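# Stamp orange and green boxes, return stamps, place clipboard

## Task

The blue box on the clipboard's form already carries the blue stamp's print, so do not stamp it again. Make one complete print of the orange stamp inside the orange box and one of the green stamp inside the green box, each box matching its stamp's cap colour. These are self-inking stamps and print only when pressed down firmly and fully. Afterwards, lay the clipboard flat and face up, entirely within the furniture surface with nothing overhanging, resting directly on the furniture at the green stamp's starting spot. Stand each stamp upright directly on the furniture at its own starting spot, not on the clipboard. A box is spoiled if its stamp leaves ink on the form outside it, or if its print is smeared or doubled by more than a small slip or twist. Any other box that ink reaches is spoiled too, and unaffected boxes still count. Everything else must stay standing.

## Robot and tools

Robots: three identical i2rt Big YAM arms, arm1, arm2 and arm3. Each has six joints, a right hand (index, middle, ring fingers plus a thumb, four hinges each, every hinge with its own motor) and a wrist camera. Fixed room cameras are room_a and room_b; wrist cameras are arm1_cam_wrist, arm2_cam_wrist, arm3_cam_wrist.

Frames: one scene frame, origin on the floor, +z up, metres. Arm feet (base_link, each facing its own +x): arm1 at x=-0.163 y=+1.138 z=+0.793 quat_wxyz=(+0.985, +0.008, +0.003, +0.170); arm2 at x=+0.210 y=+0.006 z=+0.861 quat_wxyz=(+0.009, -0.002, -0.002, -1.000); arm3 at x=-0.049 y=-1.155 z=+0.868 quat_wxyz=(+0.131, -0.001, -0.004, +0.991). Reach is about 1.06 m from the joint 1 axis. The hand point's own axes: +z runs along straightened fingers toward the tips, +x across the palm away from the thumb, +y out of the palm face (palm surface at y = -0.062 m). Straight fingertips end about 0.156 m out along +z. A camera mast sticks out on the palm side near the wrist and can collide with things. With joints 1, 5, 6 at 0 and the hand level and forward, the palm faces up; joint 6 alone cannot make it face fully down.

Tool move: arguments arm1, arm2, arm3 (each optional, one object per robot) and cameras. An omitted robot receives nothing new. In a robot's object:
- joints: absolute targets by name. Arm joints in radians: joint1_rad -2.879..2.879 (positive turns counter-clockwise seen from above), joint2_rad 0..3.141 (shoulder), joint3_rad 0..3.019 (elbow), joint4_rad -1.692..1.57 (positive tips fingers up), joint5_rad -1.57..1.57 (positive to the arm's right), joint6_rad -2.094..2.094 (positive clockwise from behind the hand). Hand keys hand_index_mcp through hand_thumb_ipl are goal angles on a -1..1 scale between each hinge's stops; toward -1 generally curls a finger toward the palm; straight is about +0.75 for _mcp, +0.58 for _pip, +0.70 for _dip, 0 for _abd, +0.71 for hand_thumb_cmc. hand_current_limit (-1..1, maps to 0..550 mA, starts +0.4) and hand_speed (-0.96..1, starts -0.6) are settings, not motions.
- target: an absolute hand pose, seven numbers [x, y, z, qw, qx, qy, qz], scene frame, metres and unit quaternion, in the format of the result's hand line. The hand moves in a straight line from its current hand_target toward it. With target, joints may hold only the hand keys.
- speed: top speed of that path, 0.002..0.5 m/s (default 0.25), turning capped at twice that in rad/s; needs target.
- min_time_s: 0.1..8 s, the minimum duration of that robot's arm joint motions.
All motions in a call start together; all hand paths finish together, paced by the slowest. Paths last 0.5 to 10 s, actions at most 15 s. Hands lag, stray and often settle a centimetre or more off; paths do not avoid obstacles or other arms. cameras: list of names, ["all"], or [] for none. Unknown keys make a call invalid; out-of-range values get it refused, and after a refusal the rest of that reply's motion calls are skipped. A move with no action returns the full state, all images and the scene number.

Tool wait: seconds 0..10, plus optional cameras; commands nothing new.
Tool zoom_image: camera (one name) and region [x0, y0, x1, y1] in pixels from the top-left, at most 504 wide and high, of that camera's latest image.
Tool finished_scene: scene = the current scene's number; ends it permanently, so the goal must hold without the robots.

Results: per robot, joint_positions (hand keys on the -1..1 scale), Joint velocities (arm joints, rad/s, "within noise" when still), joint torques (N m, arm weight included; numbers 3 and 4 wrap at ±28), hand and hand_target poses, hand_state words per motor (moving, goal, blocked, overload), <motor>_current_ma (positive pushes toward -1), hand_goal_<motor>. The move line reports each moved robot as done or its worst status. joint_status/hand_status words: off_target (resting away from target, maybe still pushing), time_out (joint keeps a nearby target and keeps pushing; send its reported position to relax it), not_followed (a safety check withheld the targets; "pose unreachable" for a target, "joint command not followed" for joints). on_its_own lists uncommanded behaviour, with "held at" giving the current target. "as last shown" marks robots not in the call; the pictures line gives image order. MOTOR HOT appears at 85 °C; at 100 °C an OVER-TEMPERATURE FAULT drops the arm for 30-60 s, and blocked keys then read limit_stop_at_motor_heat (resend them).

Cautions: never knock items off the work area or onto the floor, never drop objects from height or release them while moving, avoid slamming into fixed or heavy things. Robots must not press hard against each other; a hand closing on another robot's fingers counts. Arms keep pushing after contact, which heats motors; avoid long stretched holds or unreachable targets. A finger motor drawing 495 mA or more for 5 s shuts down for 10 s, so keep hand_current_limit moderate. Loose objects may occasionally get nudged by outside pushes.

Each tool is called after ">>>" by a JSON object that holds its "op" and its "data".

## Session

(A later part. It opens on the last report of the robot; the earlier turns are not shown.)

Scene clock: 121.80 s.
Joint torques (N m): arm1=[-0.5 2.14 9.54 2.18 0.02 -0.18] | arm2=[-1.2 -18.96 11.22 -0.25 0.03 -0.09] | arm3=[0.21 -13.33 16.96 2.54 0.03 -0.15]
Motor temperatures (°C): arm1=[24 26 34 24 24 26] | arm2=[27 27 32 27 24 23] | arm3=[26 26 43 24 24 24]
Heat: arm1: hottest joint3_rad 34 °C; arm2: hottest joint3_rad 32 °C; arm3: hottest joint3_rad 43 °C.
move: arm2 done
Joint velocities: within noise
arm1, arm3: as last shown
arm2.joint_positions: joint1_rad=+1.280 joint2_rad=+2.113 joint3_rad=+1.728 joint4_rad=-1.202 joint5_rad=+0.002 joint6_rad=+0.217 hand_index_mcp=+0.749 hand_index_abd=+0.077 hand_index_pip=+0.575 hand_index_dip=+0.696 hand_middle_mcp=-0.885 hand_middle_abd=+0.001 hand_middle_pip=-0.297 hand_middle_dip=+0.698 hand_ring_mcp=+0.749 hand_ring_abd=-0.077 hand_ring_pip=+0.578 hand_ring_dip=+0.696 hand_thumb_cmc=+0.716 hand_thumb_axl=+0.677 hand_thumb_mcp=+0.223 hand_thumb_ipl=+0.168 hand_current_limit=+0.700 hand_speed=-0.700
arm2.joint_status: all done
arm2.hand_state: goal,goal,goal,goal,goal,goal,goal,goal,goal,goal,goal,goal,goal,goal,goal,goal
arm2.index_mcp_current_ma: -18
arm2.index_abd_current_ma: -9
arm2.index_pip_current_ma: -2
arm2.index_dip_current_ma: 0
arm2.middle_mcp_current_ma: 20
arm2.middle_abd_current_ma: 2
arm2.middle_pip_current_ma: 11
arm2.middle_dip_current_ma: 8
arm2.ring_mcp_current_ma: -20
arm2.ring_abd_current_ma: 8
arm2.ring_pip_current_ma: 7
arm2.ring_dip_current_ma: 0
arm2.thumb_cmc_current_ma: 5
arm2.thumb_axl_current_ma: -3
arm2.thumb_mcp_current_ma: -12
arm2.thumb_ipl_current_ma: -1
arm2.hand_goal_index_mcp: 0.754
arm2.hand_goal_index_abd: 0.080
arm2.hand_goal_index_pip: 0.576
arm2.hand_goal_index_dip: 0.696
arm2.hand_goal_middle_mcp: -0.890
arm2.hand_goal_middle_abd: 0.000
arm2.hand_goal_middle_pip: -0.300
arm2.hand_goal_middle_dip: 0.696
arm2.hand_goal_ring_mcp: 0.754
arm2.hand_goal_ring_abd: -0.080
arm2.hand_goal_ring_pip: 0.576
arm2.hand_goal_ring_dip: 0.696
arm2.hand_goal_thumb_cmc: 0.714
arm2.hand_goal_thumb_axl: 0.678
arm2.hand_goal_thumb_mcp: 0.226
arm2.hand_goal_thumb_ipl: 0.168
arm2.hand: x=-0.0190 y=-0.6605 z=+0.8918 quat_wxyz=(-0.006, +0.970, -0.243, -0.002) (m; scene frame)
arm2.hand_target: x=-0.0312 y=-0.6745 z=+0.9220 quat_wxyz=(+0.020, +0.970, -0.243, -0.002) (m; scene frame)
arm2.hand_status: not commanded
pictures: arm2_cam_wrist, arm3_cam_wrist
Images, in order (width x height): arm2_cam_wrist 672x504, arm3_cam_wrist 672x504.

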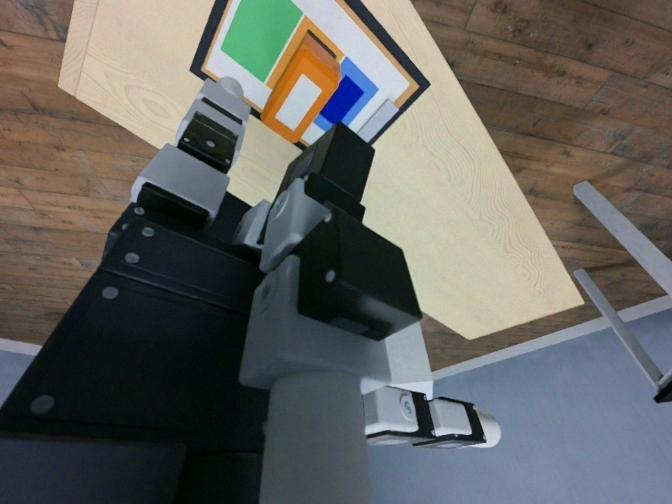

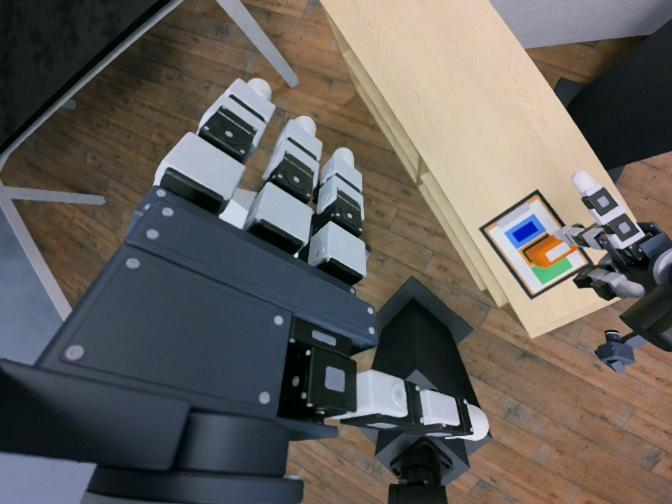

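>>> {"op": "move", "data": {"arm2": {"joints": {"joint2_rad": 2.200, "joint3_rad": 1.690, "joint4_rad": -1.065, "hand_speed": -0.93}, "min_time_s": 1.5}}}

>>> {"op": "move", "data": {"arm2": {"joints": {"joint2_rad": 2.242, "joint3_rad": 1.657, "joint4_rad": -0.989}, "min_time_s": 1.2}, "cameras": ["arm2_cam_wrist", "arm3_cam_wrist"]}}

>>> {"op": "zoom_image", "data": {"camera": "arm3_cam_wrist", "region": [490, 190, 600, 300]}}

>>> {"op": "zoom_image", "data": {"camera": "arm2_cam_wrist", "region": [180, 30, 380, 230]}}

Scene clock: 123.87 s.
Joint torques (N m): arm1=[-0.56 2.14 9.55 2.19 0.02 -0.17] | arm2=[-1.2 -18.02 6.74 0.57 0.03 -0.08] | arm3=[0.26 -13.27 16.98 2.54 0.04 -0.15]
Motor temperatures (°C): arm1=[24 26 34 24 24 26] | arm2=[27 27 32 27 24 23] | arm3=[26 26 43 24 24 24]
Heat: arm1: hottest joint3_rad 34 °C; arm2: hottest joint3_rad 32 °C; arm3: hottest joint3_rad 43 °C.
move: arm2 done
Joint velocities: within noise
arm1, arm3: as last shown
arm2.joint_positions: joint1_rad=+1.280 joint2_rad=+2.188 joint3_rad=+1.694 joint4_rad=-1.077 joint5_rad=+0.002 joint6_rad=+0.217 hand_index_mcp=+0.750 hand_index_abd=+0.077 hand_index_pip=+0.575 hand_index_dip=+0.696 hand_middle_mcp=-0.885 hand_middle_abd=+0.001 hand_middle_pip=-0.297 hand_middle_dip=+0.698 hand_ring_mcp=+0.749 hand_ring_abd=-0.077 hand_ring_pip=+0.578 hand_ring_dip=+0.696 hand_thumb_cmc=+0.716 hand_thumb_axl=+0.677 hand_thumb_mcp=+0.223 hand_thumb_ipl=+0.168 hand_current_limit=+0.700 hand_speed=-0.930
arm2.joint_status: all done
arm2.hand_state: goal,goal,goal,goal,goal,goal,goal,goal,goal,goal,goal,goal,goal,goal,goal,goal
arm2.index_mcp_current_ma: -16
arm2.index_abd_current_ma: -9
arm2.index_pip_current_ma: -2
arm2.index_dip_current_ma: 0
arm2.middle_mcp_current_ma: 20
arm2.middle_abd_current_ma: 2
arm2.middle_pip_current_ma: 10
arm2.middle_dip_current_ma: 8
arm2.ring_mcp_current_ma: -18
arm2.ring_abd_current_ma: 8
arm2.ring_pip_current_ma: 7
arm2.ring_dip_current_ma: 0
arm2.thumb_cmc_current_ma: 5
arm2.thumb_axl_current_ma: -3
arm2.thumb_mcp_current_ma: -12
arm2.thumb_ipl_current_ma: -1
arm2.hand_goal_index_mcp: 0.754
arm2.hand_goal_index_abd: 0.080
arm2.hand_goal_index_pip: 0.576
arm2.hand_goal_index_dip: 0.696
arm2.hand_goal_middle_mcp: -0.890
arm2.hand_goal_middle_abd: 0.000
arm2.hand_goal_middle_pip: -0.300
arm2.hand_goal_middle_dip: 0.696
arm2.hand_goal_ring_mcp: 0.754
arm2.hand_goal_ring_abd: -0.080
arm2.hand_goal_ring_pip: 0.576
arm2.hand_goal_ring_dip: 0.696
arm2.hand_goal_thumb_cmc: 0.714
arm2.hand_goal_thumb_axl: 0.678
arm2.hand_goal_thumb_mcp: 0.226
arm2.hand_goal_thumb_ipl: 0.168
arm2.hand: x=-0.0213 y=-0.6681 z=+0.8363 quat_wxyz=(+0.003, +0.970, -0.243, -0.003) (m; scene frame)
arm2.hand_target: x=-0.0287 y=-0.6650 z=+0.8268 quat_wxyz=(+0.001, +0.970, -0.243, -0.001) (m; scene frame)
arm2.hand_status: not commanded
pictures: none

Scene clock: 125.37 s.
Joint torques (N m): arm1=[-0.56 2.08 9.55 2.18 0.03 -0.17] | arm2=[-1.14 -17.67 6.35 0.58 0.02 -0.08] | arm3=[0.26 -13.27 16.96 2.54 0.04 -0.16]
Motor temperatures (°C): arm1=[24 26 34 24 24 26] | arm2=[27 27 31 27 24 23] | arm3=[26 26 43 24 24 24]
Heat: arm1: hottest joint3_rad 34 °C; arm2: hottest joint3_rad 31 °C; arm3: hottest joint3_rad 43 °C.
move: arm2 done
Joint velocities: within noise
arm1.joint_positions: joint1_rad=+0.489 joint2_rad=+0.629 joint3_rad=+1.427 joint4_rad=-1.426 joint5_rad=-0.106 joint6_rad=+1.194 hand_index_mcp=+0.754 hand_index_abd=+0.080 hand_index_pip=+0.577 hand_index_dip=+0.696 hand_middle_mcp=-0.881 hand_middle_abd=+0.001 hand_middle_pip=-0.298 hand_middle_dip=+0.696 hand_ring_mcp=+0.754 hand_ring_abd=-0.068 hand_ring_pip=+0.577 hand_ring_dip=+0.696 hand_thumb_cmc=+0.714 hand_thumb_axl=+0.677 hand_thumb_mcp=+0.225 hand_thumb_ipl=+0.168 hand_current_limit=+0.700 hand_speed=-0.880
arm1.joint_status: not commanded
arm1.hand_state: goal,goal,goal,goal,goal,goal,goal,goal,goal,goal,goal,goal,goal,goal,goal,goal
arm1.index_mcp_current_ma: 0
arm1.index_abd_current_ma: 0
arm1.index_pip_current_ma: 0
arm1.index_dip_current_ma: 0
arm1.middle_mcp_current_ma: 10
arm1.middle_abd_current_ma: 0
arm1.middle_pip_current_ma: 1
arm1.middle_dip_current_ma: 0
arm1.ring_mcp_current_ma: 0
arm1.ring_abd_current_ma: 11
arm1.ring_pip_current_ma: 0
arm1.ring_dip_current_ma: 0
arm1.thumb_cmc_current_ma: 0
arm1.thumb_axl_current_ma: 0
arm1.thumb_mcp_current_ma: 0
arm1.thumb_ipl_current_ma: 0
arm1.hand_goal_index_mcp: 0.754
arm1.hand_goal_index_abd: 0.080
arm1.hand_goal_index_pip: 0.576
arm1.hand_goal_index_dip: 0.696
arm1.hand_goal_middle_mcp: -0.890
arm1.hand_goal_middle_abd: 0.000
arm1.hand_goal_middle_pip: -0.300
arm1.hand_goal_middle_dip: 0.696
arm1.hand_goal_ring_mcp: 0.754
arm1.hand_goal_ring_abd: -0.080
arm1.hand_goal_ring_pip: 0.576
arm1.hand_goal_ring_dip: 0.696
arm1.hand_goal_thumb_cmc: 0.714
arm1.hand_goal_thumb_axl: 0.678
arm1.hand_goal_thumb_mcp: 0.226
arm1.hand_goal_thumb_ipl: 0.168
arm1.hand: x=+0.0504 y=+1.2573 z=+1.3325 quat_wxyz=(-0.155, +0.719, +0.521, +0.432) (m; scene frame)
arm1.hand_target: x=+0.0476 y=+1.2580 z=+1.3424 quat_wxyz=(-0.160, +0.712, +0.523, +0.441) (m; scene frame)
arm1.hand_status: not commanded
arm2.joint_positions: joint1_rad=+1.280 joint2_rad=+2.225 joint3_rad=+1.663 joint4_rad=-1.001 joint5_rad=+0.002 joint6_rad=+0.217 hand_index_mcp=+0.750 hand_index_abd=+0.077 hand_index_pip=+0.575 hand_index_dip=+0.696 hand_middle_mcp=-0.885 hand_middle_abd=+0.001 hand_middle_pip=-0.297 hand_middle_dip=+0.698 hand_ring_mcp=+0.749 hand_ring_abd=-0.077 hand_ring_pip=+0.578 hand_ring_dip=+0.696 hand_thumb_cmc=+0.716 hand_thumb_axl=+0.677 hand_thumb_mcp=+0.223 hand_thumb_ipl=+0.168 hand_current_limit=+0.700 hand_speed=-0.930
arm2.joint_status: all done
arm2.hand_state: goal,goal,goal,goal,goal,goal,goal,goal,goal,goal,goal,goal,goal,goal,goal,goal
arm2.index_mcp_current_ma: -16
arm2.index_abd_current_ma: -9
arm2.index_pip_current_ma: -2
arm2.index_dip_current_ma: 0
arm2.middle_mcp_current_ma: 20
arm2.middle_abd_current_ma: 2
arm2.middle_pip_current_ma: 10
arm2.middle_dip_current_ma: 8
arm2.ring_mcp_current_ma: -18
arm2.ring_abd_current_ma: 8
arm2.ring_pip_current_ma: 7
arm2.ring_dip_current_ma: 0
arm2.thumb_cmc_current_ma: 5
arm2.thumb_axl_current_ma: -3
arm2.thumb_mcp_current_ma: -12
arm2.thumb_ipl_current_ma: -1
arm2.hand_goal_index_mcp: 0.754
arm2.hand_goal_index_abd: 0.080
arm2.hand_goal_index_pip: 0.576
arm2.hand_goal_index_dip: 0.696
arm2.hand_goal_middle_mcp: -0.890
arm2.hand_goal_middle_abd: 0.000
arm2.hand_goal_middle_pip: -0.300
arm2.hand_goal_middle_dip: 0.696
arm2.hand_goal_ring_mcp: 0.754
arm2.hand_goal_ring_abd: -0.080
arm2.hand_goal_ring_pip: 0.576
arm2.hand_goal_ring_dip: 0.696
arm2.hand_goal_thumb_cmc: 0.714
arm2.hand_goal_thumb_axl: 0.678
arm2.hand_goal_thumb_mcp: 0.226
arm2.hand_goal_thumb_ipl: 0.168
arm2.hand: x=-0.0209 y=-0.6665 z=+0.8033 quat_wxyz=(+0.006, +0.970, -0.243, -0.003) (m; scene frame)
arm2.hand_target: x=-0.0278 y=-0.6616 z=+0.7906 quat_wxyz=(+0.001, +0.970, -0.243, -0.001) (m; scene frame)
arm2.hand_status: not commanded
arm3.joint_positions: joint1_rad=-0.649 joint2_rad=+1.340 joint3_rad=+1.579 joint4_rad=-1.005 joint5_rad=+0.001 joint6_rad=+1.052 hand_index_mcp=+0.755 hand_index_abd=+0.000 hand_index_pip=+0.577 hand_index_dip=+0.696 hand_middle_mcp=+0.755 hand_middle_abd=+0.000 hand_middle_pip=+0.577 hand_middle_dip=+0.696 hand_ring_mcp=+0.755 hand_ring_abd=+0.000 hand_ring_pip=+0.577 hand_ring_dip=+0.696 hand_thumb_cmc=+0.715 hand_thumb_axl=+0.677 hand_thumb_mcp=+0.225 hand_thumb_ipl=+0.168 hand_current_limit=+0.700 hand_speed=-0.880
arm3.joint_status: not commanded
arm3.hand_state: goal,goal,goal,goal,goal,goal,goal,goal,goal,goal,goal,goal,goal,goal,goal,goal
arm3.index_mcp_current_ma: 2
arm3.index_abd_current_ma: 0
arm3.index_pip_current_ma: 1
arm3.index_dip_current_ma: 0
arm3.middle_mcp_current_ma: 2
arm3.middle_abd_current_ma: 0
arm3.middle_pip_current_ma: 1
arm3.middle_dip_current_ma: 0
arm3.ring_mcp_current_ma: 2
arm3.ring_abd_current_ma: 1
arm3.ring_pip_current_ma: 1
arm3.ring_dip_current_ma: 0
arm3.thumb_cmc_current_ma: 2
arm3.thumb_axl_current_ma: -1
arm3.thumb_mcp_current_ma: -2
arm3.thumb_ipl_current_ma: -1
arm3.hand_goal_index_mcp: 0.754
arm3.hand_goal_index_abd: 0.000
arm3.hand_goal_index_pip: 0.576
arm3.hand_goal_index_dip: 0.696
arm3.hand_goal_middle_mcp: 0.754
arm3.hand_goal_middle_abd: 0.000
arm3.hand_goal_middle_pip: 0.576
arm3.hand_goal_middle_dip: 0.696
arm3.hand_goal_ring_mcp: 0.754
arm3.hand_goal_ring_abd: 0.000
arm3.hand_goal_ring_pip: 0.576
arm3.hand_goal_ring_dip: 0.696
arm3.hand_goal_thumb_cmc: 0.714
arm3.hand_goal_thumb_axl: 0.678
arm3.hand_goal_thumb_mcp: 0.226
arm3.hand_goal_thumb_ipl: 0.168
arm3.hand: x=-0.3292 y=-0.6581 z=+1.3204 quat_wxyz=(-0.294, +0.178, +0.902, +0.261) (m; scene frame)
arm3.hand_target: x=-0.3345 y=-0.6510 z=+1.3524 quat_wxyz=(-0.317, +0.172, +0.889, +0.283) (m; scene frame)
arm3.hand_status: not commanded
pictures: arm2_cam_wrist, arm3_cam_wrist
Images, in order (width x height): arm2_cam_wrist 672x504, arm3_cam_wrist 672x504.

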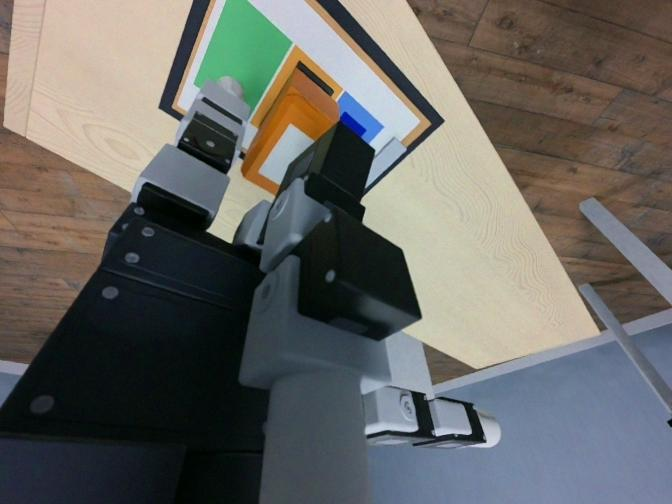

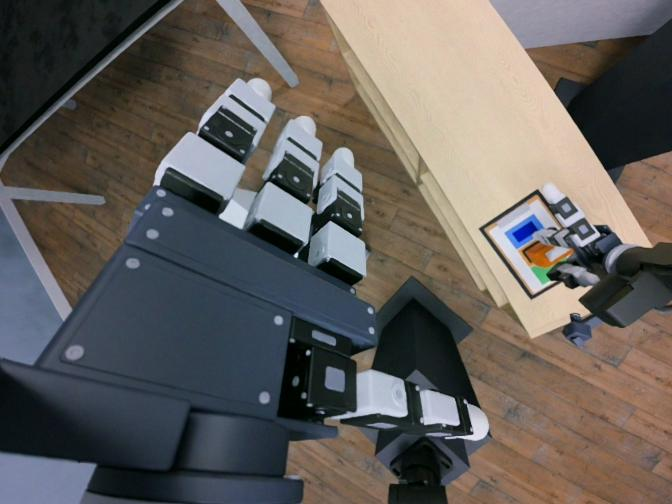

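Scaled by 4.582 from the camera's 672x504 image, which has a finer 960x720 frame.

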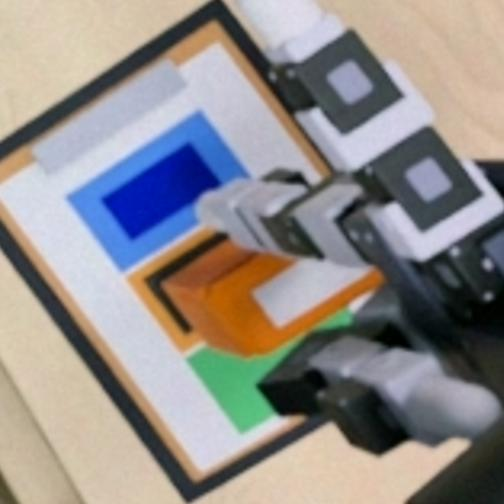

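Scaled by 2.520 from the camera's 672x504 image, which has a finer 960x720 frame.

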